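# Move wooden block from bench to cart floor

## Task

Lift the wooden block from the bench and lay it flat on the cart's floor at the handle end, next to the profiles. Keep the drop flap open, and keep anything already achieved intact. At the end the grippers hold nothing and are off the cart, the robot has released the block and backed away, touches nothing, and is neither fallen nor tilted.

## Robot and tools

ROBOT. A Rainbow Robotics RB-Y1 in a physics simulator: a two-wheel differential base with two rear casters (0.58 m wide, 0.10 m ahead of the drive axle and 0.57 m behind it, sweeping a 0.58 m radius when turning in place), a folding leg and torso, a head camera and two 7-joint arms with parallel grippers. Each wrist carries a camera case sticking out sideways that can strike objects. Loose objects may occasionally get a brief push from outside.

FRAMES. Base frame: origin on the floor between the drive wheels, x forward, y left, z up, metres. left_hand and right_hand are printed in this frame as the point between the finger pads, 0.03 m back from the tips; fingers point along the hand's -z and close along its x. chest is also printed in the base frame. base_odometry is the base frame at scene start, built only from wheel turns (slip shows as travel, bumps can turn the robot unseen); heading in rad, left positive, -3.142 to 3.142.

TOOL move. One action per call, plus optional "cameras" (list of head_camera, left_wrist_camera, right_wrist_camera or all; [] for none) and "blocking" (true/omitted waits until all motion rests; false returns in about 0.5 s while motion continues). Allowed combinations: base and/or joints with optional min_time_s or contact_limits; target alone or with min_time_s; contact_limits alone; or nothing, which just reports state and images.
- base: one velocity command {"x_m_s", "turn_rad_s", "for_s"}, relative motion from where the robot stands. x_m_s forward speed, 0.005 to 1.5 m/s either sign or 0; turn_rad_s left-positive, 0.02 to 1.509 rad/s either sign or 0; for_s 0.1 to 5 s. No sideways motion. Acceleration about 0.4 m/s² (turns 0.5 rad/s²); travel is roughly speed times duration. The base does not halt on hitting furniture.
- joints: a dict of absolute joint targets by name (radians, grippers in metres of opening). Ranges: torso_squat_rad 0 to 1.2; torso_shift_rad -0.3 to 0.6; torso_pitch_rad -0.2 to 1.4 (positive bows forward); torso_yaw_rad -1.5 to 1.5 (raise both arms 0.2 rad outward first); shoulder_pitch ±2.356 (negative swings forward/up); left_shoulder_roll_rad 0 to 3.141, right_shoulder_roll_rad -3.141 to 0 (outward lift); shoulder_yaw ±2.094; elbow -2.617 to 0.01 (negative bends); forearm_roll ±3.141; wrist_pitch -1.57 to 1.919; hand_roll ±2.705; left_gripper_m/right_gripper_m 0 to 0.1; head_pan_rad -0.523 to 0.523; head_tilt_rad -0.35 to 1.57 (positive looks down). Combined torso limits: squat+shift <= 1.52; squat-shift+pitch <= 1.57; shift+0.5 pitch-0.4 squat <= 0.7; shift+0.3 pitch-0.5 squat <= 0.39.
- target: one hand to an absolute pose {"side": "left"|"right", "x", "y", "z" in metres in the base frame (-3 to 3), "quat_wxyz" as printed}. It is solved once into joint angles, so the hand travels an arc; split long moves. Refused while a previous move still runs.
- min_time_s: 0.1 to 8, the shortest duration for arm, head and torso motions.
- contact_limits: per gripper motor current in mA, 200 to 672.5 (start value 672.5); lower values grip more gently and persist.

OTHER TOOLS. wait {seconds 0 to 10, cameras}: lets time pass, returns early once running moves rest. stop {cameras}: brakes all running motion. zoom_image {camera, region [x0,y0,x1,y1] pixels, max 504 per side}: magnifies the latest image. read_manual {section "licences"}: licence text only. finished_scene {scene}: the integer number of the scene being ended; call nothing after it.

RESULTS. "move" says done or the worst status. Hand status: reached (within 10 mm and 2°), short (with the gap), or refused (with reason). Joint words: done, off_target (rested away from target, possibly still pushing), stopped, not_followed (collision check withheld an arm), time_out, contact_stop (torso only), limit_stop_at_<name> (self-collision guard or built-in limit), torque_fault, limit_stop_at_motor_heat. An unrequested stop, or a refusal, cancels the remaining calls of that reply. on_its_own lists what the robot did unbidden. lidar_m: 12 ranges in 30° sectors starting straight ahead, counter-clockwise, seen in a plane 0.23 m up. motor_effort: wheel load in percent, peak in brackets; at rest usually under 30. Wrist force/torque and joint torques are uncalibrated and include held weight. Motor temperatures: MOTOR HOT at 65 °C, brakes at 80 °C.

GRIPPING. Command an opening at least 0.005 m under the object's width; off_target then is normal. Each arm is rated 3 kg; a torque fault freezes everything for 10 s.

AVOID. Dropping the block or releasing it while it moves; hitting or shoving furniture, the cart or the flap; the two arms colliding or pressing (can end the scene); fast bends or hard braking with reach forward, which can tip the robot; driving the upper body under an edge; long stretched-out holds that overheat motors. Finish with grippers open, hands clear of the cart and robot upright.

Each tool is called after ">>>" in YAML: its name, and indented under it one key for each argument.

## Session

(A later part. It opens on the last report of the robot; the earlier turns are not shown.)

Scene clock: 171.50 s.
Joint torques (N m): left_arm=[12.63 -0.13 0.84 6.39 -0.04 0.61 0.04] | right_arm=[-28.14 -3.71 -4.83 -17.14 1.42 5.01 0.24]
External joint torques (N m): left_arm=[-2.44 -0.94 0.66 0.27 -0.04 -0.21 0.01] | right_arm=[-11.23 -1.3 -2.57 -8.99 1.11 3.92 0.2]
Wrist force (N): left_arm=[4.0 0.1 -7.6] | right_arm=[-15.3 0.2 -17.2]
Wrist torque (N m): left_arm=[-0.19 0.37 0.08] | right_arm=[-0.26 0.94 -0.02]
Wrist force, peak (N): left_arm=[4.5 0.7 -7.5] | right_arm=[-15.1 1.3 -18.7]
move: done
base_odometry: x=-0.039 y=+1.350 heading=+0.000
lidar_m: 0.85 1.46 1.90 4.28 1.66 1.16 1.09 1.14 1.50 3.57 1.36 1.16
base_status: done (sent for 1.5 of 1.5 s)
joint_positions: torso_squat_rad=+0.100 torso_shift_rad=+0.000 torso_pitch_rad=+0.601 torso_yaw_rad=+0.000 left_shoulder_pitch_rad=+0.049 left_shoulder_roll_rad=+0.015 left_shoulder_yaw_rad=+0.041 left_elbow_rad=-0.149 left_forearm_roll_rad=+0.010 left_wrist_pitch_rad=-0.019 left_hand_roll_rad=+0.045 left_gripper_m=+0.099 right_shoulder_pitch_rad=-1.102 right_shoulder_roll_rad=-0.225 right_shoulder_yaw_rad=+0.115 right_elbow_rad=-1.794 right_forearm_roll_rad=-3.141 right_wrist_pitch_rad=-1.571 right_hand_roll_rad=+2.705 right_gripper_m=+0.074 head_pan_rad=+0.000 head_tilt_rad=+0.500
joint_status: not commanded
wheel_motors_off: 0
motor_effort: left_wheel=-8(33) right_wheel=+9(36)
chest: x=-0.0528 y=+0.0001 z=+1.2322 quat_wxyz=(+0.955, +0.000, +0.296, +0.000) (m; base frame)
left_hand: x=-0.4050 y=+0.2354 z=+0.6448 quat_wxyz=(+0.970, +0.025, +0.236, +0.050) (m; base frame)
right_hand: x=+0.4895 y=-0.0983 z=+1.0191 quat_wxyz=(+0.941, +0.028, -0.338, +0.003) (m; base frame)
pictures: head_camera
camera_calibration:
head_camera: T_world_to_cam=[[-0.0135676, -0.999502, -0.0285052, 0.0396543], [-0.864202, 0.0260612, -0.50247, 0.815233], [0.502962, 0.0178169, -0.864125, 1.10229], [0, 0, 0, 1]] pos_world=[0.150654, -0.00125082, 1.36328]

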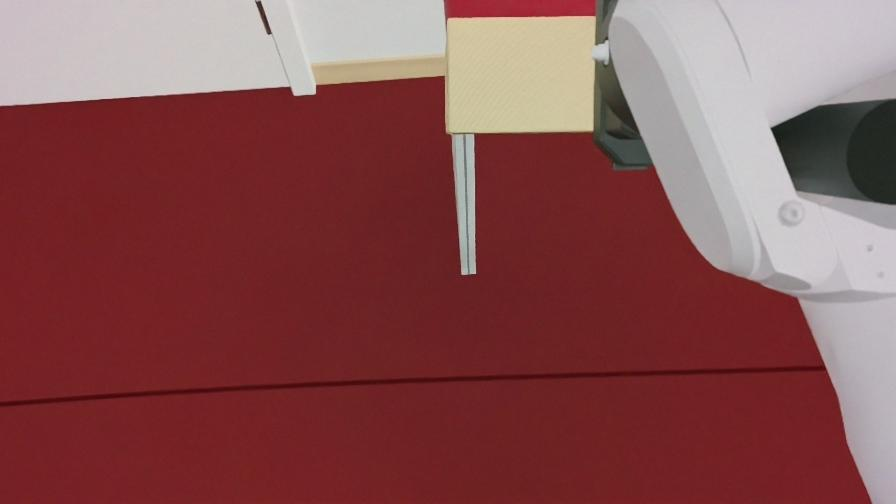

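>>> move:
  base: {"x_m_s": -0.2, "for_s": 0.75}
  joints: {"right_shoulder_pitch_rad": -0.4, "right_shoulder_roll_rad": -1.0, "right_shoulder_yaw_rad": 1.338, "right_elbow_rad": -1.012, "right_wrist_pitch_rad": -0.05, "head_pan_rad": -0.5, "head_tilt_rad": 0.3}
  min_time_s: 5
  cameras: ["head_camera"]

Scene clock: 207.90 s.
Joint torques (N m): left_arm=[12.82 0.25 1.13 6.3 -0.06 0.59 -0.02] | right_arm=[6.45 -19.08 1.6 1.92 0.19 0.17 0.16]
External joint torques (N m): left_arm=[-2.24 -0.57 0.95 0.19 -0.06 -0.22 -0.04] | right_arm=[2.96 -4.87 1.37 1.05 0.21 0.23 0.16]
Wrist force (N): left_arm=[4.4 1.2 -7.3] | right_arm=[0.2 0.2 -22.1]
Wrist torque (N m): left_arm=[-0.27 0.46 0.04] | right_arm=[-0.35 0.09 -0.10]
Wrist force, peak (N): left_arm=[4.7 1.3 -7.7] | right_arm=[-16.6 3.1 -17.4]
move: done
base_odometry: x=-0.192 y=+1.350 heading=-0.001
lidar_m: 0.99 1.61 2.13 4.26 1.43 1.00 0.94 1.00 1.28 3.08 1.45 1.26
base_status: done (sent for 0.77 of 0.77 s)
joint_positions: torso_squat_rad=+0.100 torso_shift_rad=+0.000 torso_pitch_rad=+0.601 torso_yaw_rad=+0.000 left_shoulder_pitch_rad=+0.049 left_shoulder_roll_rad=+0.015 left_shoulder_yaw_rad=+0.041 left_elbow_rad=-0.149 left_forearm_roll_rad=+0.010 left_wrist_pitch_rad=-0.019 left_hand_roll_rad=+0.045 left_gripper_m=+0.099 right_shoulder_pitch_rad=-0.401 right_shoulder_roll_rad=-0.999 right_shoulder_yaw_rad=+1.338 right_elbow_rad=-1.012 right_forearm_roll_rad=-3.141 right_wrist_pitch_rad=-0.050 right_hand_roll_rad=+2.705 right_gripper_m=+0.074 head_pan_rad=-0.500 head_tilt_rad=+0.300
joint_status: all done
wheel_motors_off: 0
motor_effort: left_wheel=-10(31) right_wheel=+10(27)
chest: x=-0.0530 y=+0.0000 z=+1.2323 quat_wxyz=(+0.955, +0.000, +0.296, +0.000) (m; base frame)
left_hand: x=-0.4049 y=+0.2354 z=+0.6447 quat_wxyz=(+0.970, +0.025, +0.236, +0.050) (m; base frame)
right_hand: x=-0.0274 y=-0.4453 z=+0.6270 quat_wxyz=(+0.843, +0.009, +0.012, +0.538) (m; base frame)
pictures: head_camera
camera_calibration:
head_camera: T_world_to_cam=[[-0.403986, -0.882536, 0.240676, -0.302735], [-0.71225, 0.138371, -0.688152, 1.06032], [0.574017, -0.449425, -0.684486, 0.848218], [0, 0, 0, 1]] pos_world=[0.146021, -0.0326821, 1.38312]

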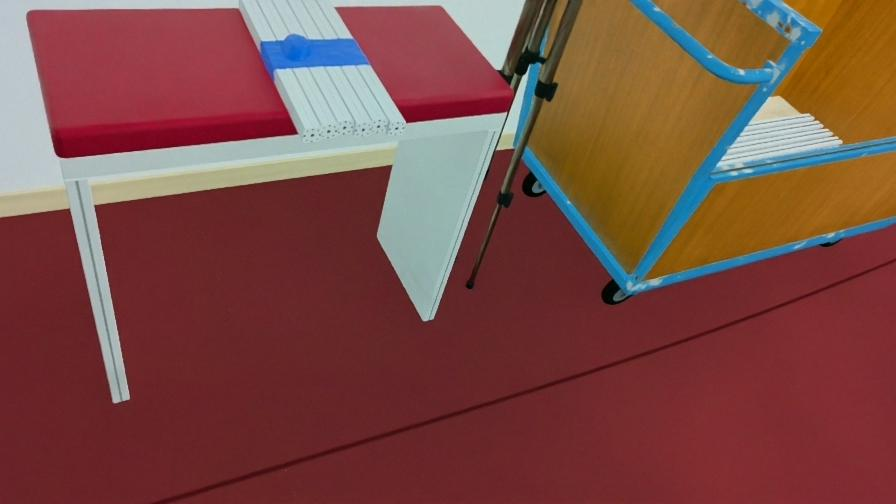

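>>> move:
  joints: {"right_forearm_roll_rad": 1.57, "right_hand_roll_rad": -1.57, "right_wrist_pitch_rad": -0.05}
  min_time_s: 4
  cameras: ["head_camera", "right_wrist_camera"]

Scene clock: 216.10 s.
Joint torques (N m): left_arm=[12.88 0.17 1 6.38 -0.08 0.59 -0.06] | right_arm=[5.94 -18.33 1.36 1.69 -0.09 -0.72 -0.12]
External joint torques (N m): left_arm=[-2.17 -0.65 0.82 0.27 -0.07 -0.23 -0.09] | right_arm=[2.57 -4.46 1.16 1.17 -0.09 -0.57 -0.13]
Wrist force (N): left_arm=[3.7 0.0 -7.4] | right_arm=[-1.2 0.3 -22.2]
Wrist torque (N m): left_arm=[-0.18 0.35 0.03] | right_arm=[-0.52 0.14 0.10]
Wrist force, peak (N): left_arm=[4.2 0.5 -7.8] | right_arm=[-0.3 1.3 -22.8]
move: done
base_odometry: x=-0.192 y=+1.350 heading=-0.001
lidar_m: 1.00 1.60 2.13 4.26 1.43 0.99 0.94 0.99 1.29 3.09 1.44 1.27
base_status: not commanded
joint_positions: torso_squat_rad=+0.100 torso_shift_rad=+0.000 torso_pitch_rad=+0.600 torso_yaw_rad=+0.000 left_shoulder_pitch_rad=+0.049 left_shoulder_roll_rad=+0.015 left_shoulder_yaw_rad=+0.041 left_elbow_rad=-0.149 left_forearm_roll_rad=+0.010 left_wrist_pitch_rad=-0.019 left_hand_roll_rad=+0.045 left_gripper_m=+0.099 right_shoulder_pitch_rad=-0.401 right_shoulder_roll_rad=-0.999 right_shoulder_yaw_rad=+1.338 right_elbow_rad=-1.012 right_forearm_roll_rad=+1.570 right_wrist_pitch_rad=-0.050 right_hand_roll_rad=-1.570 right_gripper_m=+0.074 head_pan_rad=-0.500 head_tilt_rad=+0.300
joint_status: all done
wheel_motors_off: 0
motor_effort: left_wheel=-9(11) right_wheel=+10(12)
chest: x=-0.0530 y=+0.0000 z=+1.2323 quat_wxyz=(+0.955, +0.000, +0.296, +0.000) (m; base frame)
left_hand: x=-0.4049 y=+0.2354 z=+0.6447 quat_wxyz=(+0.970, +0.025, +0.236, +0.050) (m; base frame)
right_hand: x=-0.0389 y=-0.4338 z=+0.6279 quat_wxyz=(+0.706, +0.047, +0.010, +0.707) (m; base frame)
pictures: head_camera, right_wrist_camera
camera_calibration:
head_camera: T_world_to_cam=[[-0.403986, -0.882536, 0.240676, -0.302735], [-0.71225, 0.138371, -0.688152, 1.06032], [0.574017, -0.449425, -0.684486, 0.848218], [0, 0, 0, 1]] pos_world=[0.146021, -0.0326821, 1.38312]
right_wrist_camera: T_world_to_cam=[[0.026153, -0.99639, -0.0807605, -0.38176], [-0.818459, -0.0677283, 0.57056, -0.392367], [-0.57397, 0.0511773, -0.817276, 0.585306], [0, 0, 0, 1]] pos_world=[0.0247966, -0.436911, 0.671394]

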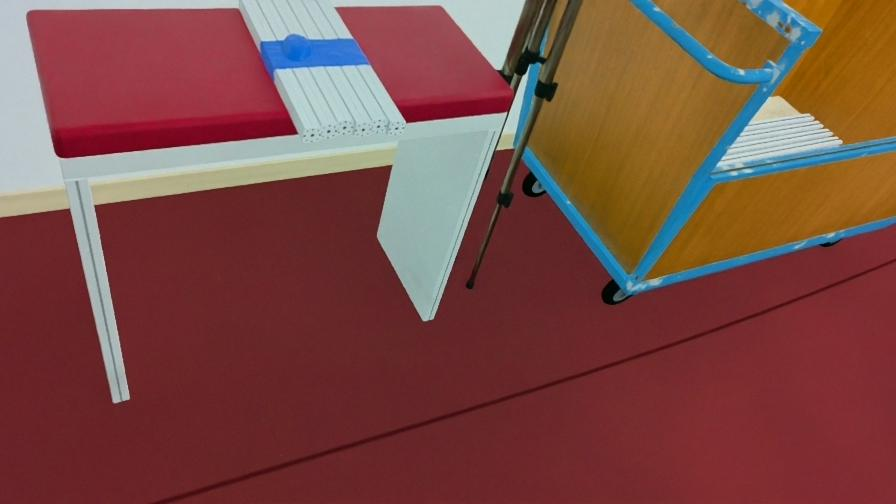

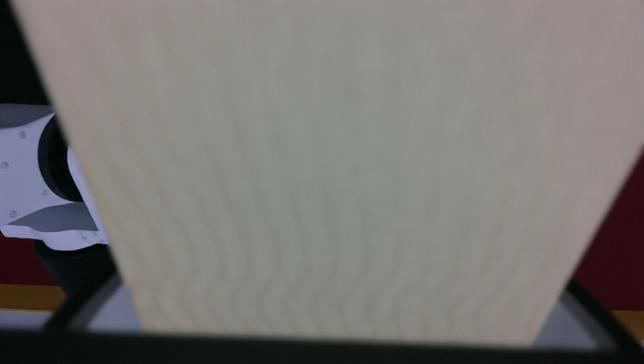

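>>> move:
  base: {"turn_rad_s": -0.8, "for_s": 1.963}
  joints: {"head_pan_rad": 0.0, "head_tilt_rad": 0.3}
  cameras: []

>>> move:
  base: {"x_m_s": 0.4, "for_s": 3.75}
  joints: {"head_pan_rad": 0.5, "head_tilt_rad": 0.2}
  cameras: ["head_camera"]

>>> move:
  base: {"turn_rad_s": 0.8, "for_s": 1.963}
  joints: {"head_pan_rad": 0.0, "head_tilt_rad": 0.3}
  cameras: ["head_camera"]

Scene clock: 222.43 s.
Joint torques (N m): left_arm=[13.12 -0.36 0.98 6.42 -0.09 0.52 0.02] | right_arm=[6.11 -17.67 1.49 1.24 -0.01 -0.76 -0.15]
External joint torques (N m): left_arm=[-1.93 -1.17 0.81 0.31 -0.09 -0.3 -0.01] | right_arm=[2.74 -3.79 1.29 0.72 -0.01 -0.62 -0.15]
Wrist force (N): left_arm=[4.0 0.6 -7.1] | right_arm=[-1.2 0.0 -22.3]
Wrist torque (N m): left_arm=[-0.18 0.38 0.04] | right_arm=[-0.46 0.14 0.06]
Wrist force, peak (N): left_arm=[4.4 1.4 -7.7] | right_arm=[-1.1 0.3 -22.8]
move: done
base_odometry: x=-0.193 y=+1.350 heading=-1.574
lidar_m: 2.95 1.45 1.27 0.99 1.61 2.11 4.26 1.46 1.02 0.95 0.95 1.26
base_status: done (sent for 1.97 of 1.97 s)
joint_positions: torso_squat_rad=+0.100 torso_shift_rad=+0.000 torso_pitch_rad=+0.600 torso_yaw_rad=+0.000 left_shoulder_pitch_rad=+0.049 left_shoulder_roll_rad=+0.015 left_shoulder_yaw_rad=+0.041 left_elbow_rad=-0.149 left_forearm_roll_rad=+0.010 left_wrist_pitch_rad=-0.019 left_hand_roll_rad=+0.045 left_gripper_m=+0.099 right_shoulder_pitch_rad=-0.401 right_shoulder_roll_rad=-0.999 right_shoulder_yaw_rad=+1.338 right_elbow_rad=-1.012 right_forearm_roll_rad=+1.570 right_wrist_pitch_rad=-0.050 right_hand_roll_rad=-1.570 right_gripper_m=+0.074 head_pan_rad=+0.000 head_tilt_rad=+0.300
joint_status: all done
wheel_motors_off: 0
motor_effort: left_wheel=+17(51) right_wheel=+3(48)
chest: x=-0.0531 y=-0.0001 z=+1.2323 quat_wxyz=(+0.955, +0.000, +0.296, +0.000) (m; base frame)
left_hand: x=-0.4049 y=+0.2354 z=+0.6448 quat_wxyz=(+0.970, +0.025, +0.236, +0.050) (m; base frame)
right_hand: x=-0.0389 y=-0.4341 z=+0.6280 quat_wxyz=(+0.706, +0.046, +0.010, +0.707) (m; base frame)
pictures: none
No camera images: "cameras" was empty.

Scene clock: 227.50 s.
Joint torques (N m): left_arm=[13.68 -0.19 1.1 6.27 -0.1 0.58 0.07] | right_arm=[5.83 -17.39 1 1.16 -0.13 -0.81 -0.1]
External joint torques (N m): left_arm=[-1.37 -1.01 0.92 0.16 -0.1 -0.24 0.05] | right_arm=[2.46 -3.52 0.8 0.64 -0.13 -0.66 -0.11]
Wrist force (N): left_arm=[3.2 0.2 -6.9] | right_arm=[-1.0 0.7 -22.3]
Wrist torque (N m): left_arm=[-0.19 0.26 0.11] | right_arm=[-0.50 0.18 0.08]
Wrist force, peak (N): left_arm=[4.0 1.0 -7.8] | right_arm=[-2.2 0.2 -22.7]
move: done
base_odometry: x=-0.198 y=-0.157 heading=-1.574
lidar_m: 2.62 2.64 0.94 0.89 0.90 1.81 4.54 1.30 0.90 0.85 0.85 1.11
base_status: done (sent for 3.77 of 3.77 s)
joint_positions: torso_squat_rad=+0.100 torso_shift_rad=+0.000 torso_pitch_rad=+0.600 torso_yaw_rad=+0.000 left_shoulder_pitch_rad=+0.049 left_shoulder_roll_rad=+0.015 left_shoulder_yaw_rad=+0.041 left_elbow_rad=-0.149 left_forearm_roll_rad=+0.010 left_wrist_pitch_rad=-0.019 left_hand_roll_rad=+0.045 left_gripper_m=+0.099 right_shoulder_pitch_rad=-0.401 right_shoulder_roll_rad=-0.999 right_shoulder_yaw_rad=+1.338 right_elbow_rad=-1.012 right_forearm_roll_rad=+1.570 right_wrist_pitch_rad=-0.050 right_hand_roll_rad=-1.570 right_gripper_m=+0.074 head_pan_rad=+0.500 head_tilt_rad=+0.200
joint_status: all done
wheel_motors_off: 0
motor_effort: left_wheel=+2(47) right_wheel=-2(42)
chest: x=-0.0531 y=-0.0001 z=+1.2323 quat_wxyz=(+0.955, +0.000, +0.296, +0.000) (m; base frame)
left_hand: x=-0.4048 y=+0.2354 z=+0.6447 quat_wxyz=(+0.970, +0.025, +0.236, +0.050) (m; base frame)
right_hand: x=-0.0389 y=-0.4341 z=+0.6280 quat_wxyz=(+0.706, +0.046, +0.010, +0.707) (m; base frame)
pictures: head_camera
camera_calibration:
head_camera: T_world_to_cam=[[0.389486, -0.870393, -0.301192, 0.38564], [-0.672491, -0.0453018, -0.738718, 1.12719], [0.62933, 0.490269, -0.602976, 0.731268], [0, 0, 0, 1]] pos_world=[0.147616, 0.0282038, 1.38977]

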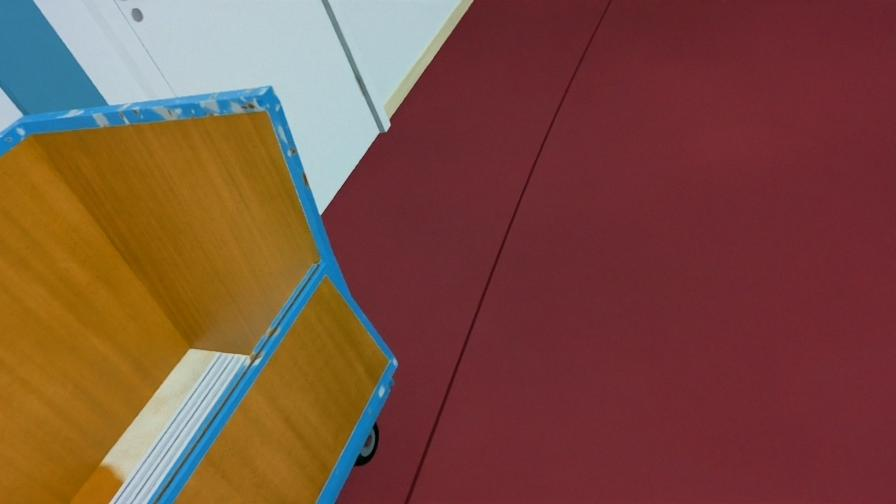

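Scene clock: 231.40 s.
Joint torques (N m): left_arm=[13.22 -0.1 0.84 6.22 -0.17 0.57 -0.06] | right_arm=[4.95 -17.13 1.07 0.95 -0.12 -0.76 -0.13]
External joint torques (N m): left_arm=[-1.82 -0.93 0.67 0.11 -0.17 -0.25 -0.09] | right_arm=[1.57 -3.26 0.87 0.43 -0.12 -0.61 -0.13]
Wrist force (N): left_arm=[4.2 1.4 -7.3] | right_arm=[-0.7 0.8 -22.2]
Wrist torque (N m): left_arm=[-0.37 0.41 0.08] | right_arm=[-0.51 0.21 0.10]
Wrist force, peak (N): left_arm=[4.8 0.6 -7.5] | right_arm=[-1.3 0.8 -22.8]
move: done
base_odometry: x=-0.198 y=-0.156 heading=-0.001
lidar_m: 0.89 0.92 1.81 4.18 1.28 0.88 0.83 0.88 1.15 2.73 2.60 0.93
base_status: done (sent for 1.97 of 1.97 s)
joint_positions: torso_squat_rad=+0.100 torso_shift_rad=+0.000 torso_pitch_rad=+0.600 torso_yaw_rad=+0.000 left_shoulder_pitch_rad=+0.049 left_shoulder_roll_rad=+0.015 left_shoulder_yaw_rad=+0.041 left_elbow_rad=-0.149 left_forearm_roll_rad=+0.010 left_wrist_pitch_rad=-0.019 left_hand_roll_rad=+0.045 left_gripper_m=+0.099 right_shoulder_pitch_rad=-0.400 right_shoulder_roll_rad=-0.999 right_shoulder_yaw_rad=+1.338 right_elbow_rad=-1.012 right_forearm_roll_rad=+1.570 right_wrist_pitch_rad=-0.050 right_hand_roll_rad=-1.570 right_gripper_m=+0.074 head_pan_rad=+0.000 head_tilt_rad=+0.300
joint_status: all done
wheel_motors_off: 0
motor_effort: left_wheel=+3(44) right_wheel=+17(45)
chest: x=-0.0531 y=-0.0001 z=+1.2323 quat_wxyz=(+0.955, +0.000, +0.296, +0.000) (m; base frame)
left_hand: x=-0.4048 y=+0.2355 z=+0.6447 quat_wxyz=(+0.970, +0.025, +0.236, +0.050) (m; base frame)
right_hand: x=-0.0390 y=-0.4341 z=+0.6280 quat_wxyz=(+0.706, +0.046, +0.010, +0.707) (m; base frame)
pictures: head_camera
camera_calibration:
head_camera: T_world_to_cam=[[-0.00756617, -0.999491, -0.0309995, 0.0424345], [-0.74663, 0.0262685, -0.664721, 1.03053], [0.665197, 0.0181157, -0.746448, 0.927013], [0, 0, 0, 1]] pos_world=[0.153096, -0.00145095, 1.37829]

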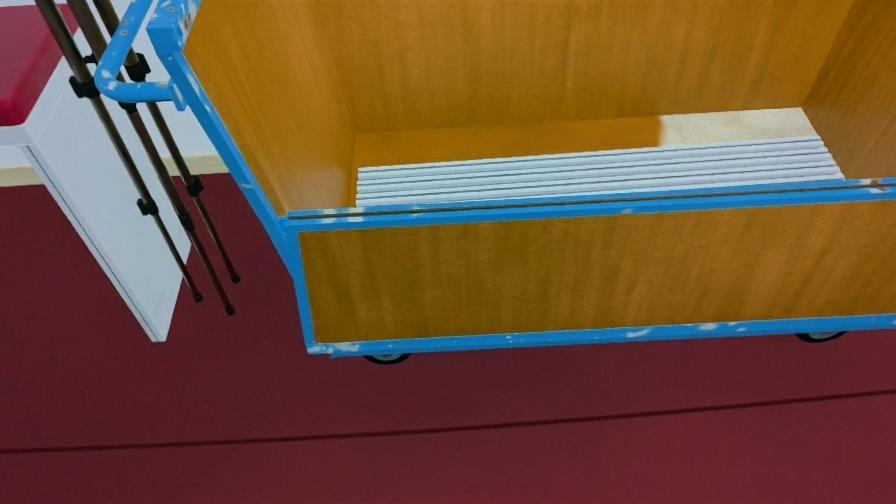

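>>> move:
  base: {"turn_rad_s": 0.1, "for_s": 0.38}
  cameras: []

>>> move:
  base: {"x_m_s": 0.3, "for_s": 1.5}
  joints: {"head_tilt_rad": 0.6, "head_pan_rad": 0.15}
  cameras: ["head_camera"]

>>> zoom_image:
  camera: "head_camera"
  region: [200, 0, 700, 400]

Scene clock: 236.97 s.
Joint torques (N m): left_arm=[13.35 -0.14 0.79 6.32 0.04 0.52 0.03] | right_arm=[5.06 -17.56 0.83 1.1 -0.1 -0.72 -0.09]
External joint torques (N m): left_arm=[-1.7 -0.97 0.61 0.21 0.04 -0.3 0] | right_arm=[1.68 -3.69 0.63 0.58 -0.1 -0.57 -0.1]
Wrist force (N): left_arm=[3.7 0.6 -7.6] | right_arm=[-1.8 0.2 -21.8]
Wrist torque (N m): left_arm=[-0.25 0.33 0.07] | right_arm=[-0.43 0.06 0.06]
Wrist force, peak (N): left_arm=[4.7 0.8 -7.3] | right_arm=[-1.2 -0.2 -22.7]
move: done
base_odometry: x=-0.198 y=-0.156 heading=+0.035
lidar_m: 0.89 0.92 1.82 3.59 1.21 0.87 0.84 0.88 1.20 3.08 1.30 0.94
base_status: done (sent for 0.37 of 0.37 s)
joint_positions: torso_squat_rad=+0.100 torso_shift_rad=+0.000 torso_pitch_rad=+0.600 torso_yaw_rad=+0.000 left_shoulder_pitch_rad=+0.049 left_shoulder_roll_rad=+0.015 left_shoulder_yaw_rad=+0.041 left_elbow_rad=-0.149 left_forearm_roll_rad=+0.010 left_wrist_pitch_rad=-0.019 left_hand_roll_rad=+0.045 left_gripper_m=+0.099 right_shoulder_pitch_rad=-0.400 right_shoulder_roll_rad=-0.999 right_shoulder_yaw_rad=+1.338 right_elbow_rad=-1.012 right_forearm_roll_rad=+1.570 right_wrist_pitch_rad=-0.050 right_hand_roll_rad=-1.570 right_gripper_m=+0.074 head_pan_rad=+0.000 head_tilt_rad=+0.300
joint_status: not commanded
wheel_motors_off: 0
motor_effort: left_wheel=+2(16) right_wheel=+20(38)
chest: x=-0.0531 y=-0.0001 z=+1.2323 quat_wxyz=(+0.955, +0.000, +0.296, +0.000) (m; base frame)
left_hand: x=-0.4048 y=+0.2355 z=+0.6447 quat_wxyz=(+0.970, +0.025, +0.236, +0.050) (m; base frame)
right_hand: x=-0.0390 y=-0.4341 z=+0.6280 quat_wxyz=(+0.706, +0.046, +0.010, +0.707) (m; base frame)
pictures: none
No camera images: "cameras" was empty.

Scene clock: 239.63 s.
Joint torques (N m): left_arm=[13.6 -0.03 0.9 6.4 -0.14 0.58 -0.1] | right_arm=[5.78 -17.72 0.75 1.18 -0.19 -0.94 -0.03]
External joint torques (N m): left_arm=[-1.44 -0.85 0.72 0.29 -0.14 -0.24 -0.13] | right_arm=[2.4 -3.84 0.55 0.66 -0.19 -0.79 -0.03]
Wrist force (N): left_arm=[3.5 0.2 -6.8] | right_arm=[-1.3 0.1 -21.6]
Wrist torque (N m): left_arm=[-0.18 0.27 0.04] | right_arm=[-0.47 0.11 0.10]
Wrist force, peak (N): left_arm=[4.5 1.0 -7.7] | right_arm=[-1.6 0.5 -22.6]
move: done
base_odometry: x=+0.252 y=-0.140 heading=+0.036
lidar_m: 0.44 0.44 0.97 4.66 1.88 1.35 1.28 1.34 1.80 4.70 0.63 0.46
base_status: done (sent for 1.5 of 1.5 s)
joint_positions: torso_squat_rad=+0.100 torso_shift_rad=+0.000 torso_pitch_rad=+0.600 torso_yaw_rad=+0.000 left_shoulder_pitch_rad=+0.049 left_shoulder_roll_rad=+0.015 left_shoulder_yaw_rad=+0.041 left_elbow_rad=-0.149 left_forearm_roll_rad=+0.010 left_wrist_pitch_rad=-0.019 left_hand_roll_rad=+0.045 left_gripper_m=+0.099 right_shoulder_pitch_rad=-0.400 right_shoulder_roll_rad=-0.999 right_shoulder_yaw_rad=+1.338 right_elbow_rad=-1.012 right_forearm_roll_rad=+1.570 right_wrist_pitch_rad=-0.050 right_hand_roll_rad=-1.570 right_gripper_m=+0.074 head_pan_rad=+0.150 head_tilt_rad=+0.600
joint_status: all done
wheel_motors_off: 0
motor_effort: left_wheel=+9(41) right_wheel=-8(48)
chest: x=-0.0531 y=-0.0001 z=+1.2323 quat_wxyz=(+0.955, +0.000, +0.296, +0.000) (m; base frame)
left_hand: x=-0.4048 y=+0.2355 z=+0.6447 quat_wxyz=(+0.970, +0.025, +0.236, +0.050) (m; base frame)
right_hand: x=-0.0390 y=-0.4341 z=+0.6280 quat_wxyz=(+0.706, +0.046, +0.010, +0.707) (m; base frame)
pictures: head_camera
camera_calibration:
head_camera: T_world_to_cam=[[0.10695, -0.987961, -0.111783, 0.14532], [-0.908162, -0.0513036, -0.415464, 0.697906], [0.404727, 0.145951, -0.902715, 1.16385], [0, 0, 0, 1]] pos_world=[0.147228, 0.00951007, 1.35682]

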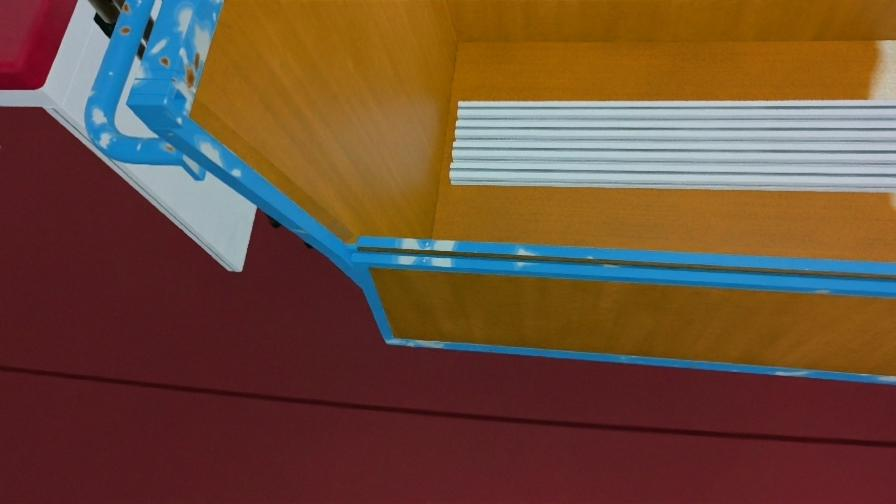

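Scaled by 1.008 from the camera's 896x504 image, which has a finer 1280x720 frame.

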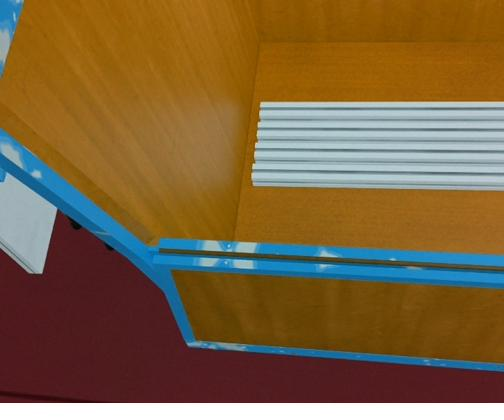

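>>> move:
  base: {"x_m_s": 0.2, "for_s": 0.6}
  joints: {"head_tilt_rad": 0.7, "head_pan_rad": 0.0}
  cameras: ["head_camera"]

>>> zoom_image:
  camera: "head_camera"
  region: [250, 0, 750, 400]

Scene clock: 252.43 s.
Joint torques (N m): left_arm=[13.7 -0.3 0.92 6.46 -0.03 0.57 0.02] | right_arm=[5.21 -17.33 0.6 0.99 -0.24 -0.64 -0.09]
External joint torques (N m): left_arm=[-1.34 -1.12 0.75 0.35 -0.03 -0.24 -0.01] | right_arm=[1.83 -3.45 0.4 0.47 -0.24 -0.49 -0.1]
Wrist force (N): left_arm=[4.0 0.6 -6.8] | right_arm=[-1.0 -0.1 -22.4]
Wrist torque (N m): left_arm=[-0.24 0.36 0.09] | right_arm=[-0.51 0.13 0.11]
Wrist force, peak (N): left_arm=[4.2 1.0 -7.9] | right_arm=[-1.6 -0.2 -22.8]
move: done
base_odometry: x=+0.372 y=-0.136 heading=+0.036
lidar_m: 0.31 0.33 0.88 4.23 2.03 1.47 1.41 1.47 1.98 4.88 0.47 0.34
base_status: done (sent for 0.6 of 0.6 s)
joint_positions: torso_squat_rad=+0.100 torso_shift_rad=+0.000 torso_pitch_rad=+0.600 torso_yaw_rad=+0.000 left_shoulder_pitch_rad=+0.049 left_shoulder_roll_rad=+0.015 left_shoulder_yaw_rad=+0.041 left_elbow_rad=-0.149 left_forearm_roll_rad=+0.010 left_wrist_pitch_rad=-0.019 left_hand_roll_rad=+0.045 left_gripper_m=+0.099 right_shoulder_pitch_rad=-0.400 right_shoulder_roll_rad=-0.999 right_shoulder_yaw_rad=+1.338 right_elbow_rad=-1.012 right_forearm_roll_rad=+1.570 right_wrist_pitch_rad=-0.050 right_hand_roll_rad=-1.570 right_gripper_m=+0.074 head_pan_rad=+0.000 head_tilt_rad=+0.700
joint_status: all done
wheel_motors_off: 0
motor_effort: left_wheel=+9(34) right_wheel=-10(23)
chest: x=-0.0531 y=-0.0001 z=+1.2323 quat_wxyz=(+0.955, +0.000, +0.296, +0.000) (m; base frame)
left_hand: x=-0.4048 y=+0.2354 z=+0.6447 quat_wxyz=(+0.970, +0.025, +0.236, +0.050) (m; base frame)
right_hand: x=-0.0390 y=-0.4341 z=+0.6280 quat_wxyz=(+0.706, +0.046, +0.010, +0.707) (m; base frame)
pictures: head_camera
camera_calibration:
head_camera: T_world_to_cam=[[-0.0189147, -0.999491, -0.0256707, 0.0359294], [-0.94654, 0.0261706, -0.321522, 0.570807], [0.32203, 0.0182168, -0.946554, 1.23096], [0, 0, 0, 1]] pos_world=[0.144564, -0.0014515, 1.34962]

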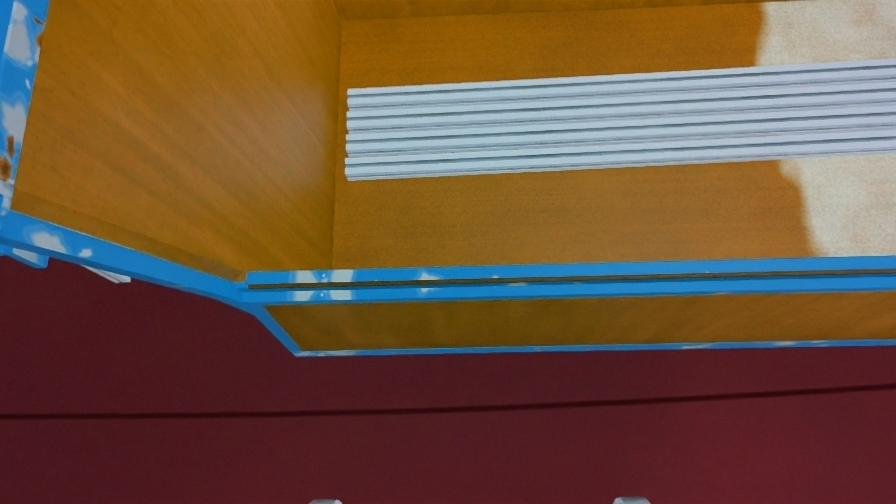

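Scaled by 1.008 from the camera's 896x504 image, which has a finer 1280x720 frame.

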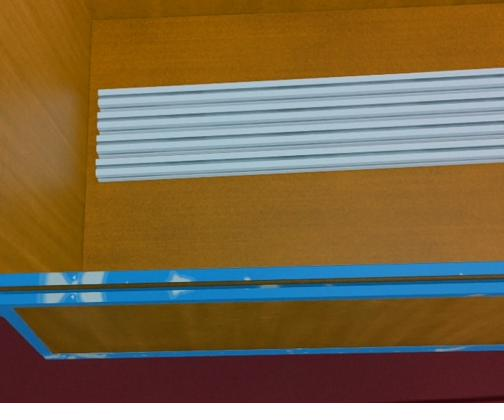

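>>> move:
  base: {"x_m_s": -0.3, "for_s": 1.1}
  joints: {"head_tilt_rad": 0.5, "head_pan_rad": -0.2}
  cameras: []

>>> move:
  target: {"side": "right", "x": 0.2, "y": -0.15, "z": 0.85, "quat_wxyz": [0.653, 0.271, -0.271, 0.653]}
  min_time_s: 3
  cameras: ["head_camera"]

Scene clock: 271.97 s.
Joint torques (N m): left_arm=[13.02 -0.05 0.99 6.26 -0.13 0.56 0] | right_arm=[5.15 -17.76 0.89 0.99 -0.16 -0.65 -0.09]
External joint torques (N m): left_arm=[-2.03 -0.87 0.81 0.15 -0.13 -0.26 -0.03] | right_arm=[1.77 -3.89 0.69 0.47 -0.16 -0.51 -0.09]
Wrist force (N): left_arm=[3.9 0.0 -7.0] | right_arm=[-1.0 0.1 -22.2]
Wrist torque (N m): left_arm=[-0.17 0.32 0.07] | right_arm=[-0.56 0.11 0.11]
Wrist force, peak (N): left_arm=[3.9 0.5 -8.0] | right_arm=[-1.2 0.3 -22.8]
move: done
base_odometry: x=+0.042 y=-0.148 heading=+0.038
lidar_m: 0.65 0.68 1.69 4.52 1.55 1.12 1.07 1.13 1.53 4.00 0.94 0.67
base_status: done (sent for 1.1 of 1.1 s)
joint_positions: torso_squat_rad=+0.100 torso_shift_rad=+0.000 torso_pitch_rad=+0.600 torso_yaw_rad=+0.000 left_shoulder_pitch_rad=+0.049 left_shoulder_roll_rad=+0.015 left_shoulder_yaw_rad=+0.041 left_elbow_rad=-0.149 left_forearm_roll_rad=+0.010 left_wrist_pitch_rad=-0.019 left_hand_roll_rad=+0.045 left_gripper_m=+0.099 right_shoulder_pitch_rad=-0.400 right_shoulder_roll_rad=-0.999 right_shoulder_yaw_rad=+1.338 right_elbow_rad=-1.012 right_forearm_roll_rad=+1.570 right_wrist_pitch_rad=-0.050 right_hand_roll_rad=-1.570 right_gripper_m=+0.074 head_pan_rad=-0.200 head_tilt_rad=+0.500
joint_status: all done
wheel_motors_off: 0
motor_effort: left_wheel=+15(50) right_wheel=-16(32)
chest: x=-0.0532 y=-0.0001 z=+1.2324 quat_wxyz=(+0.955, +0.000, +0.296, +0.000) (m; base frame)
left_hand: x=-0.4049 y=+0.2354 z=+0.6447 quat_wxyz=(+0.970, +0.025, +0.236, +0.050) (m; base frame)
right_hand: x=-0.0391 y=-0.4341 z=+0.6280 quat_wxyz=(+0.706, +0.046, +0.010, +0.707) (m; base frame)
pictures: none
No camera images: "cameras" was empty.

Scene clock: 275.30 s.
Joint torques (N m): left_arm=[13.02 -0.2 1.04 6.27 -0.09 0.53 -0.05] | right_arm=[-12.5 -11.82 -11.24 -11.3 -2.77 -0.18 -0.5]
External joint torques (N m): left_arm=[-2.02 -1.01 0.87 0.16 -0.09 -0.29 -0.08] | right_arm=[-5.43 0.04 -5.05 -6.64 -2.15 -0.2 -0.54]
Wrist force (N): left_arm=[4.0 1.2 -6.8] | right_arm=[-16.7 1.9 -15.4]
Wrist torque (N m): left_arm=[-0.29 0.35 0.01] | right_arm=[-0.30 1.09 0.15]
Wrist force, peak (N): left_arm=[4.4 1.1 -8.1] | right_arm=[-17.3 1.9 -15.5]
move: done
base_odometry: x=+0.042 y=-0.148 heading=+0.038
lidar_m: 0.64 0.67 1.69 4.50 1.56 1.11 1.07 1.14 1.53 3.99 0.95 0.69
base_status: not commanded
joint_positions: torso_squat_rad=+0.100 torso_shift_rad=+0.000 torso_pitch_rad=+0.600 torso_yaw_rad=+0.000 left_shoulder_pitch_rad=+0.049 left_shoulder_roll_rad=+0.015 left_shoulder_yaw_rad=+0.041 left_elbow_rad=-0.149 left_forearm_roll_rad=+0.010 left_wrist_pitch_rad=-0.019 left_hand_roll_rad=+0.045 left_gripper_m=+0.099 right_shoulder_pitch_rad=-0.766 right_shoulder_roll_rad=-1.314 right_shoulder_yaw_rad=+1.059 right_elbow_rad=-1.866 right_forearm_roll_rad=+1.129 right_wrist_pitch_rad=-0.424 right_hand_roll_rad=-1.587 right_gripper_m=+0.074 head_pan_rad=-0.200 head_tilt_rad=+0.500
joint_status: all done
wheel_motors_off: 0
motor_effort: left_wheel=+14(16) right_wheel=-15(18)
chest: x=-0.0531 y=+0.0000 z=+1.2323 quat_wxyz=(+0.955, +0.000, +0.296, +0.000) (m; base frame)
left_hand: x=-0.4049 y=+0.2354 z=+0.6447 quat_wxyz=(+0.970, +0.025, +0.236, +0.050) (m; base frame)
right_hand: x=+0.1995 y=-0.1510 z=+0.8492 quat_wxyz=(+0.652, +0.273, -0.273, +0.652) (m; base frame)
right_hand_status: reached (checked arc, planned for 3.0 s): 1 mm and 0.4 deg off.
pictures: head_camera
camera_calibration:
head_camera: T_world_to_cam=[[-0.17735, -0.980603, 0.0834579, -0.102803], [-0.85257, 0.110725, -0.510748, 0.825501], [0.4916, -0.161735, -0.85567, 1.09186], [0, 0, 0, 1]] pos_world=[0.148807, -0.0156205, 1.36447]

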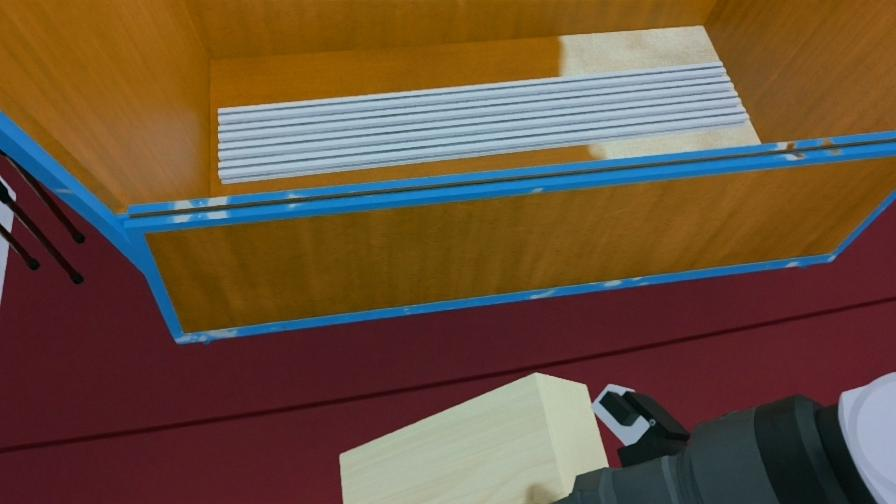

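>>> move:
  target: {"side": "right", "x": 0.25, "y": -0.05, "z": 0.88, "quat_wxyz": [0.5, 0.5, -0.5, 0.5]}
  min_time_s: 2
  cameras: []

>>> move:
  joints: {"head_pan_rad": 0.0, "head_tilt_rad": 0.75}
  cameras: ["head_camera"]

Scene clock: 279.27 s.
Joint torques (N m): left_arm=[12.55 -0.22 0.82 6.39 -0.06 0.65 -0.07] | right_arm=[-13.29 -2.95 -9.21 -11.97 -5.49 -5.47 0.02]
External joint torques (N m): left_arm=[-2.51 -1.03 0.65 0.28 -0.06 -0.17 -0.1] | right_arm=[-3.94 4.25 -4.58 -6.69 -4.23 -4.17 -0.03]
Wrist force (N): left_arm=[4.0 0.6 -7.0] | right_arm=[-23.5 1.5 1.0]
Wrist torque (N m): left_arm=[-0.26 0.37 0.07] | right_arm=[-0.39 1.48 0.03]
Wrist force, peak (N): left_arm=[4.2 0.5 -8.1] | right_arm=[-25.1 3.4 -2.3]
move: done
base_odometry: x=+0.042 y=-0.148 heading=+0.038
lidar_m: 0.65 0.68 1.68 4.50 1.56 1.11 1.07 1.12 1.53 3.99 0.94 0.69
base_status: not commanded
joint_positions: torso_squat_rad=+0.100 torso_shift_rad=+0.000 torso_pitch_rad=+0.600 torso_yaw_rad=+0.000 left_shoulder_pitch_rad=+0.049 left_shoulder_roll_rad=+0.015 left_shoulder_yaw_rad=+0.041 left_elbow_rad=-0.149 left_forearm_roll_rad=+0.010 left_wrist_pitch_rad=-0.019 left_hand_roll_rad=+0.045 left_gripper_m=+0.099 right_shoulder_pitch_rad=-0.761 right_shoulder_roll_rad=-0.657 right_shoulder_yaw_rad=+0.692 right_elbow_rad=-1.027 right_forearm_roll_rad=+0.539 right_wrist_pitch_rad=-1.223 right_hand_roll_rad=-0.819 right_gripper_m=+0.074 head_pan_rad=-0.200 head_tilt_rad=+0.500
joint_status: all done
wheel_motors_off: 0
motor_effort: left_wheel=+15(16) right_wheel=-14(17)
chest: x=-0.0531 y=+0.0000 z=+1.2323 quat_wxyz=(+0.955, +0.000, +0.296, +0.000) (m; base frame)
left_hand: x=-0.4049 y=+0.2354 z=+0.6447 quat_wxyz=(+0.970, +0.025, +0.236, +0.050) (m; base frame)
right_hand: x=+0.2493 y=-0.0507 z=+0.8790 quat_wxyz=(+0.503, +0.498, -0.498, +0.501) (m; base frame)
right_hand_status: reached (checked arc, planned for 2.0 s): 1 mm and 0.5 deg off.
pictures: none
No camera images: "cameras" was empty.

Scene clock: 280.07 s.
Joint torques (N m): left_arm=[12.87 0.08 0.83 6.34 0.01 0.6 -0.04] | right_arm=[-13.07 -2.91 -9.37 -11.99 -5.45 -5.47 -0.03]
External joint torques (N m): left_arm=[-2.19 -0.72 0.65 0.22 0.01 -0.22 -0.07] | right_arm=[-3.72 4.28 -4.74 -6.7 -4.19 -4.17 -0.08]
Wrist force (N): left_arm=[3.8 1.2 -7.3] | right_arm=[-24.2 1.4 1.3]
Wrist torque (N m): left_arm=[-0.28 0.35 0.08] | right_arm=[-0.31 1.41 0.03]
Wrist force, peak (N): left_arm=[4.6 0.0 -7.2] | right_arm=[-24.3 1.7 0.5]
move: done
base_odometry: x=+0.042 y=-0.148 heading=+0.038
lidar_m: 0.65 0.68 1.69 4.51 1.55 1.11 1.08 1.14 1.52 4.00 0.95 0.69
base_status: not commanded
joint_positions: torso_squat_rad=+0.100 torso_shift_rad=+0.000 torso_pitch_rad=+0.600 torso_yaw_rad=+0.000 left_shoulder_pitch_rad=+0.049 left_shoulder_roll_rad=+0.015 left_shoulder_yaw_rad=+0.041 left_elbow_rad=-0.149 left_forearm_roll_rad=+0.010 left_wrist_pitch_rad=-0.019 left_hand_roll_rad=+0.045 left_gripper_m=+0.099 right_shoulder_pitch_rad=-0.761 right_shoulder_roll_rad=-0.657 right_shoulder_yaw_rad=+0.692 right_elbow_rad=-1.027 right_forearm_roll_rad=+0.539 right_wrist_pitch_rad=-1.223 right_hand_roll_rad=-0.819 right_gripper_m=+0.074 head_pan_rad=+0.000 head_tilt_rad=+0.750
joint_status: all done
wheel_motors_off: 0
motor_effort: left_wheel=+15(16) right_wheel=-15(17)
chest: x=-0.0531 y=+0.0000 z=+1.2323 quat_wxyz=(+0.955, +0.000, +0.296, +0.000) (m; base frame)
left_hand: x=-0.4049 y=+0.2354 z=+0.6447 quat_wxyz=(+0.970, +0.025, +0.236, +0.050) (m; base frame)
right_hand: x=+0.2493 y=-0.0507 z=+0.8790 quat_wxyz=(+0.503, +0.498, -0.498, +0.501) (m; base frame)
pictures: head_camera
camera_calibration:
head_camera: T_world_to_cam=[[-0.0201551, -0.9995, -0.024374, 0.0344412], [-0.961478, 0.0260615, -0.273643, 0.50568], [0.274141, 0.0179197, -0.961523, 1.25539], [0, 0, 0, 1]] pos_world=[0.14274, -0.00125108, 1.3463]

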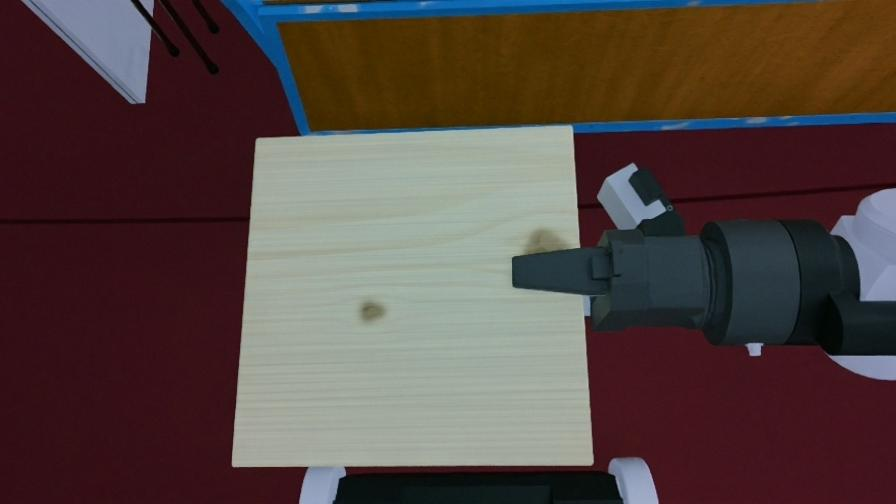

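>>> move:
  joints: {"torso_squat_rad": 0.5, "torso_shift_rad": 0.2, "torso_pitch_rad": 0.8, "head_tilt_rad": 0.6}
  cameras: []

>>> move:
  target: {"side": "right", "x": 0.3, "y": -0.05, "z": 0.88, "quat_wxyz": [0.5, 0.5, -0.5, 0.5]}
  min_time_s: 2
  cameras: ["head_camera"]

Scene clock: 287.30 s.
Joint torques (N m): left_arm=[17.24 0.11 1.12 8.04 -0.12 0.97 -0.1] | right_arm=[-9.18 -1.9 -6.17 -12.24 -4.69 -6.62 0.04]
External joint torques (N m): left_arm=[-2.11 -0.68 0.91 0.27 -0.12 -0.2 -0.13] | right_arm=[-4.22 4.28 -3.04 -7.26 -3.72 -5.07 -0.01]
Wrist force (N): left_arm=[4.8 0.4 -7.1] | right_arm=[-23.1 -2.5 0.7]
Wrist torque (N m): left_arm=[-0.19 0.41 0.06] | right_arm=[-0.61 1.44 0.00]
Wrist force, peak (N): left_arm=[3.4 0.7 -8.1] | right_arm=[-24.7 -3.4 0.7]
move: done
base_odometry: x=+0.042 y=-0.148 heading=+0.037
lidar_m: 0.65 0.68 1.68 4.53 1.55 1.13 1.07 1.12 1.54 3.98 0.93 0.68
base_status: not commanded
joint_positions: torso_squat_rad=+0.500 torso_shift_rad=+0.200 torso_pitch_rad=+0.801 torso_yaw_rad=+0.000 left_shoulder_pitch_rad=+0.049 left_shoulder_roll_rad=+0.015 left_shoulder_yaw_rad=+0.041 left_elbow_rad=-0.149 left_forearm_roll_rad=+0.010 left_wrist_pitch_rad=-0.019 left_hand_roll_rad=+0.045 left_gripper_m=+0.099 right_shoulder_pitch_rad=-0.761 right_shoulder_roll_rad=-0.657 right_shoulder_yaw_rad=+0.692 right_elbow_rad=-1.027 right_forearm_roll_rad=+0.539 right_wrist_pitch_rad=-1.222 right_hand_roll_rad=-0.819 right_gripper_m=+0.074 head_pan_rad=+0.000 head_tilt_rad=+0.600
joint_status: all done
wheel_motors_off: 0
motor_effort: left_wheel=+5(18) right_wheel=-7(16)
chest: x=+0.1163 y=+0.0000 z=+1.0980 quat_wxyz=(+0.921, +0.000, +0.390, +0.000) (m; base frame)
left_hand: x=-0.3453 y=+0.2354 z=+0.5921 quat_wxyz=(+0.942, +0.029, +0.332, +0.047) (m; base frame)
right_hand: x=+0.3425 y=-0.0508 z=+0.6915 quat_wxyz=(+0.551, +0.545, -0.446, +0.448) (m; base frame)
pictures: none
No camera images: "cameras" was empty.

Scene clock: 289.63 s.
Joint torques (N m): left_arm=[17.31 -0.23 0.77 7.92 -0.04 1.04 0.03] | right_arm=[-2.83 -4.18 -7.34 -17.73 -4.31 -4.96 -0.29]
External joint torques (N m): left_arm=[-2.04 -1.02 0.56 0.16 -0.04 -0.13 -0.01] | right_arm=[-1.48 3.58 -3.14 -10.11 -3.42 -3.8 -0.34]
Wrist force (N): left_arm=[4.8 1.3 -6.8] | right_arm=[-23.6 1.4 0.7]
Wrist torque (N m): left_arm=[-0.29 0.39 0.02] | right_arm=[-0.29 1.50 0.15]
Wrist force, peak (N): left_arm=[5.1 1.1 -7.3] | right_arm=[-25.4 -3.7 -0.4]
move: done
base_odometry: x=+0.042 y=-0.148 heading=+0.037
lidar_m: 0.65 0.68 1.68 4.52 1.56 1.12 1.07 1.14 1.52 3.99 0.93 0.68
base_status: not commanded
joint_positions: torso_squat_rad=+0.500 torso_shift_rad=+0.200 torso_pitch_rad=+0.801 torso_yaw_rad=+0.000 left_shoulder_pitch_rad=+0.049 left_shoulder_roll_rad=+0.015 left_shoulder_yaw_rad=+0.041 left_elbow_rad=-0.149 left_forearm_roll_rad=+0.010 left_wrist_pitch_rad=-0.019 left_hand_roll_rad=+0.045 left_gripper_m=+0.099 right_shoulder_pitch_rad=-0.345 right_shoulder_roll_rad=-1.129 right_shoulder_yaw_rad=+0.508 right_elbow_rad=-2.149 right_forearm_roll_rad=+0.525 right_wrist_pitch_rad=-0.720 right_hand_roll_rad=-0.912 right_gripper_m=+0.074 head_pan_rad=+0.000 head_tilt_rad=+0.600
joint_status: all done
wheel_motors_off: 0
motor_effort: left_wheel=+6(7) right_wheel=-8(10)
chest: x=+0.1163 y=+0.0001 z=+1.0980 quat_wxyz=(+0.921, +0.000, +0.390, +0.000) (m; base frame)
left_hand: x=-0.3453 y=+0.2354 z=+0.5920 quat_wxyz=(+0.942, +0.029, +0.332, +0.047) (m; base frame)
right_hand: x=+0.3001 y=-0.0506 z=+0.8787 quat_wxyz=(+0.501, +0.500, -0.499, +0.500) (m; base frame)
right_hand_status: reached (checked arc, planned for 2.0 s): 1 mm and 0.1 deg off.
pictures: head_camera
camera_calibration:
head_camera: T_world_to_cam=[[-0.0213766, -0.999502, -0.0232282, 0.033373], [-0.974034, 0.0260584, -0.224896, 0.594466], [0.225389, 0.0178175, -0.974106, 1.0729], [0, 0, 0, 1]] pos_world=[0.337925, -0.00125083, 1.17958]

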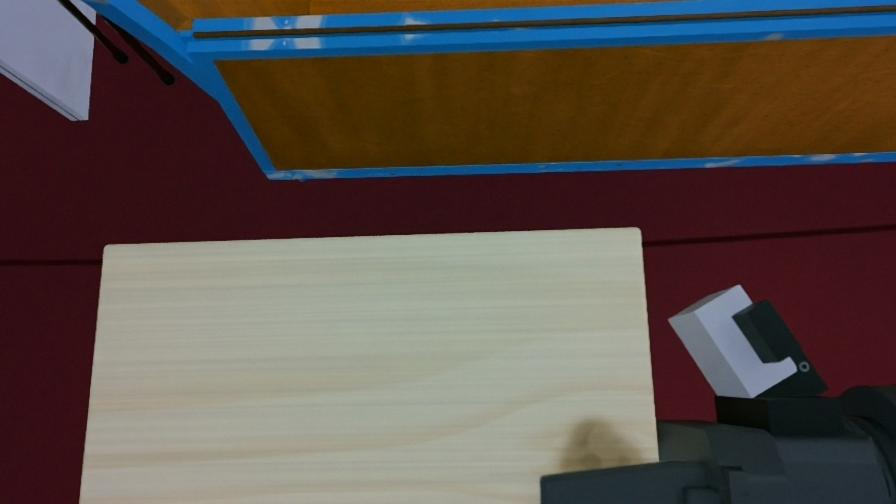

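>>> move:
  joints: {"torso_squat_rad": 0.9, "torso_shift_rad": 0.4, "torso_pitch_rad": 1.0, "head_tilt_rad": 0.3}
  cameras: []

>>> move:
  target: {"side": "right", "x": 0.42, "y": -0.02, "z": 0.73, "quat_wxyz": [0.5, 0.5, -0.5, 0.5]}
  min_time_s: 2
  cameras: ["head_camera"]

Scene clock: 293.67 s.
Joint torques (N m): left_arm=[20.38 -0.09 1.02 9.34 -0.06 1.24 0.02] | right_arm=[-0.47 -3.25 -4.59 -18.14 -3.75 -6.12 -0.49]
External joint torques (N m): left_arm=[-2.48 -0.83 0.78 0.24 -0.05 -0.22 -0.02] | right_arm=[-2.02 3.3 -2.09 -10.28 -3.06 -4.68 -0.54]
Wrist force (N): left_arm=[5.4 0.3 -5.4] | right_arm=[-23.3 -3.3 1.1]
Wrist torque (N m): left_arm=[-0.20 0.38 0.05] | right_arm=[-0.63 1.45 0.19]
Wrist force, peak (N): left_arm=[6.5 -0.1 -6.1] | right_arm=[-25.0 -2.5 0.8]
move: done
base_odometry: x=+0.042 y=-0.148 heading=+0.037
lidar_m: 0.64 0.68 1.69 4.52 1.56 1.12 1.08 1.14 1.52 3.99 0.94 0.69
base_status: not commanded
joint_positions: torso_squat_rad=+0.900 torso_shift_rad=+0.400 torso_pitch_rad=+1.001 torso_yaw_rad=+0.000 left_shoulder_pitch_rad=+0.049 left_shoulder_roll_rad=+0.015 left_shoulder_yaw_rad=+0.041 left_elbow_rad=-0.149 left_forearm_roll_rad=+0.010 left_wrist_pitch_rad=-0.019 left_hand_roll_rad=+0.045 left_gripper_m=+0.099 right_shoulder_pitch_rad=-0.345 right_shoulder_roll_rad=-1.129 right_shoulder_yaw_rad=+0.508 right_elbow_rad=-2.149 right_forearm_roll_rad=+0.525 right_wrist_pitch_rad=-0.720 right_hand_roll_rad=-0.912 right_gripper_m=+0.074 head_pan_rad=+0.000 head_tilt_rad=+0.300
joint_status: all done
wheel_motors_off: 0
motor_effort: left_wheel=+3(10) right_wheel=-2(8)
chest: x=+0.2021 y=+0.0000 z=+0.8483 quat_wxyz=(+0.877, +0.000, +0.480, +0.000) (m; base frame)
left_hand: x=-0.3509 y=+0.2354 z=+0.4441 quat_wxyz=(+0.904, +0.034, +0.424, +0.044) (m; base frame)
right_hand: x=+0.3387 y=-0.0506 z=+0.5968 quat_wxyz=(+0.548, +0.547, -0.447, +0.448) (m; base frame)
pictures: none
No camera images: "cameras" was empty.

Scene clock: 296.00 s.
Joint torques (N m): left_arm=[20.4 -0.34 1.27 9.36 -0.08 1.26 0.07] | right_arm=[-9.29 -4.97 -9.69 -16.25 -3.25 -2.93 -0.21]
External joint torques (N m): left_arm=[-2.46 -1.08 1.03 0.26 -0.08 -0.21 0.03] | right_arm=[-5.9 3.11 -4.29 -9.23 -2.62 -2.25 -0.26]
Wrist force (N): left_arm=[6.5 0.4 -5.9] | right_arm=[-23.9 1.7 0.9]
Wrist torque (N m): left_arm=[-0.20 0.58 0.06] | right_arm=[-0.21 1.44 0.21]
Wrist force, peak (N): left_arm=[6.5 0.4 -5.9] | right_arm=[-24.8 -1.4 0.5]
move: done
base_odometry: x=+0.042 y=-0.148 heading=+0.037
lidar_m: 0.65 0.68 1.68 4.53 1.57 1.13 1.06 1.12 1.53 3.99 0.94 0.69
base_status: not commanded
joint_positions: torso_squat_rad=+0.900 torso_shift_rad=+0.400 torso_pitch_rad=+1.001 torso_yaw_rad=+0.000 left_shoulder_pitch_rad=+0.049 left_shoulder_roll_rad=+0.015 left_shoulder_yaw_rad=+0.041 left_elbow_rad=-0.149 left_forearm_roll_rad=+0.010 left_wrist_pitch_rad=-0.019 left_hand_roll_rad=+0.045 left_gripper_m=+0.099 right_shoulder_pitch_rad=-0.576 right_shoulder_roll_rad=-1.374 right_shoulder_yaw_rad=+0.299 right_elbow_rad=-2.517 right_forearm_roll_rad=+0.467 right_wrist_pitch_rad=-0.404 right_hand_roll_rad=-1.208 right_gripper_m=+0.074 head_pan_rad=+0.000 head_tilt_rad=+0.300
joint_status: all done
wheel_motors_off: 0
motor_effort: left_wheel=+2(4) right_wheel=-5(5)
chest: x=+0.2021 y=+0.0000 z=+0.8483 quat_wxyz=(+0.877, +0.000, +0.480, +0.000) (m; base frame)
left_hand: x=-0.3509 y=+0.2354 z=+0.4441 quat_wxyz=(+0.904, +0.034, +0.424, +0.044) (m; base frame)
right_hand: x=+0.4204 y=-0.0204 z=+0.7287 quat_wxyz=(+0.502, +0.499, -0.500, +0.500) (m; base frame)
right_hand_status: reached (checked arc, planned for 2.0 s): 1 mm and 0.2 deg off.
pictures: head_camera
camera_calibration:
head_camera: T_world_to_cam=[[-0.018953, -0.999502, -0.0252473, 0.0300384], [-0.946711, 0.0260611, -0.321027, 0.714649], [0.321525, 0.0178175, -0.946733, 0.709963], [0, 0, 0, 1]] pos_world=[0.448864, -0.00125082, 0.902325]

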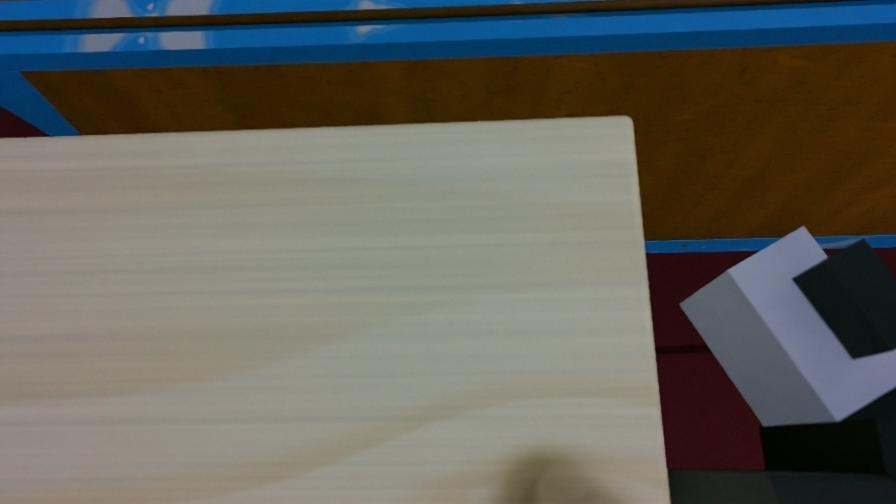

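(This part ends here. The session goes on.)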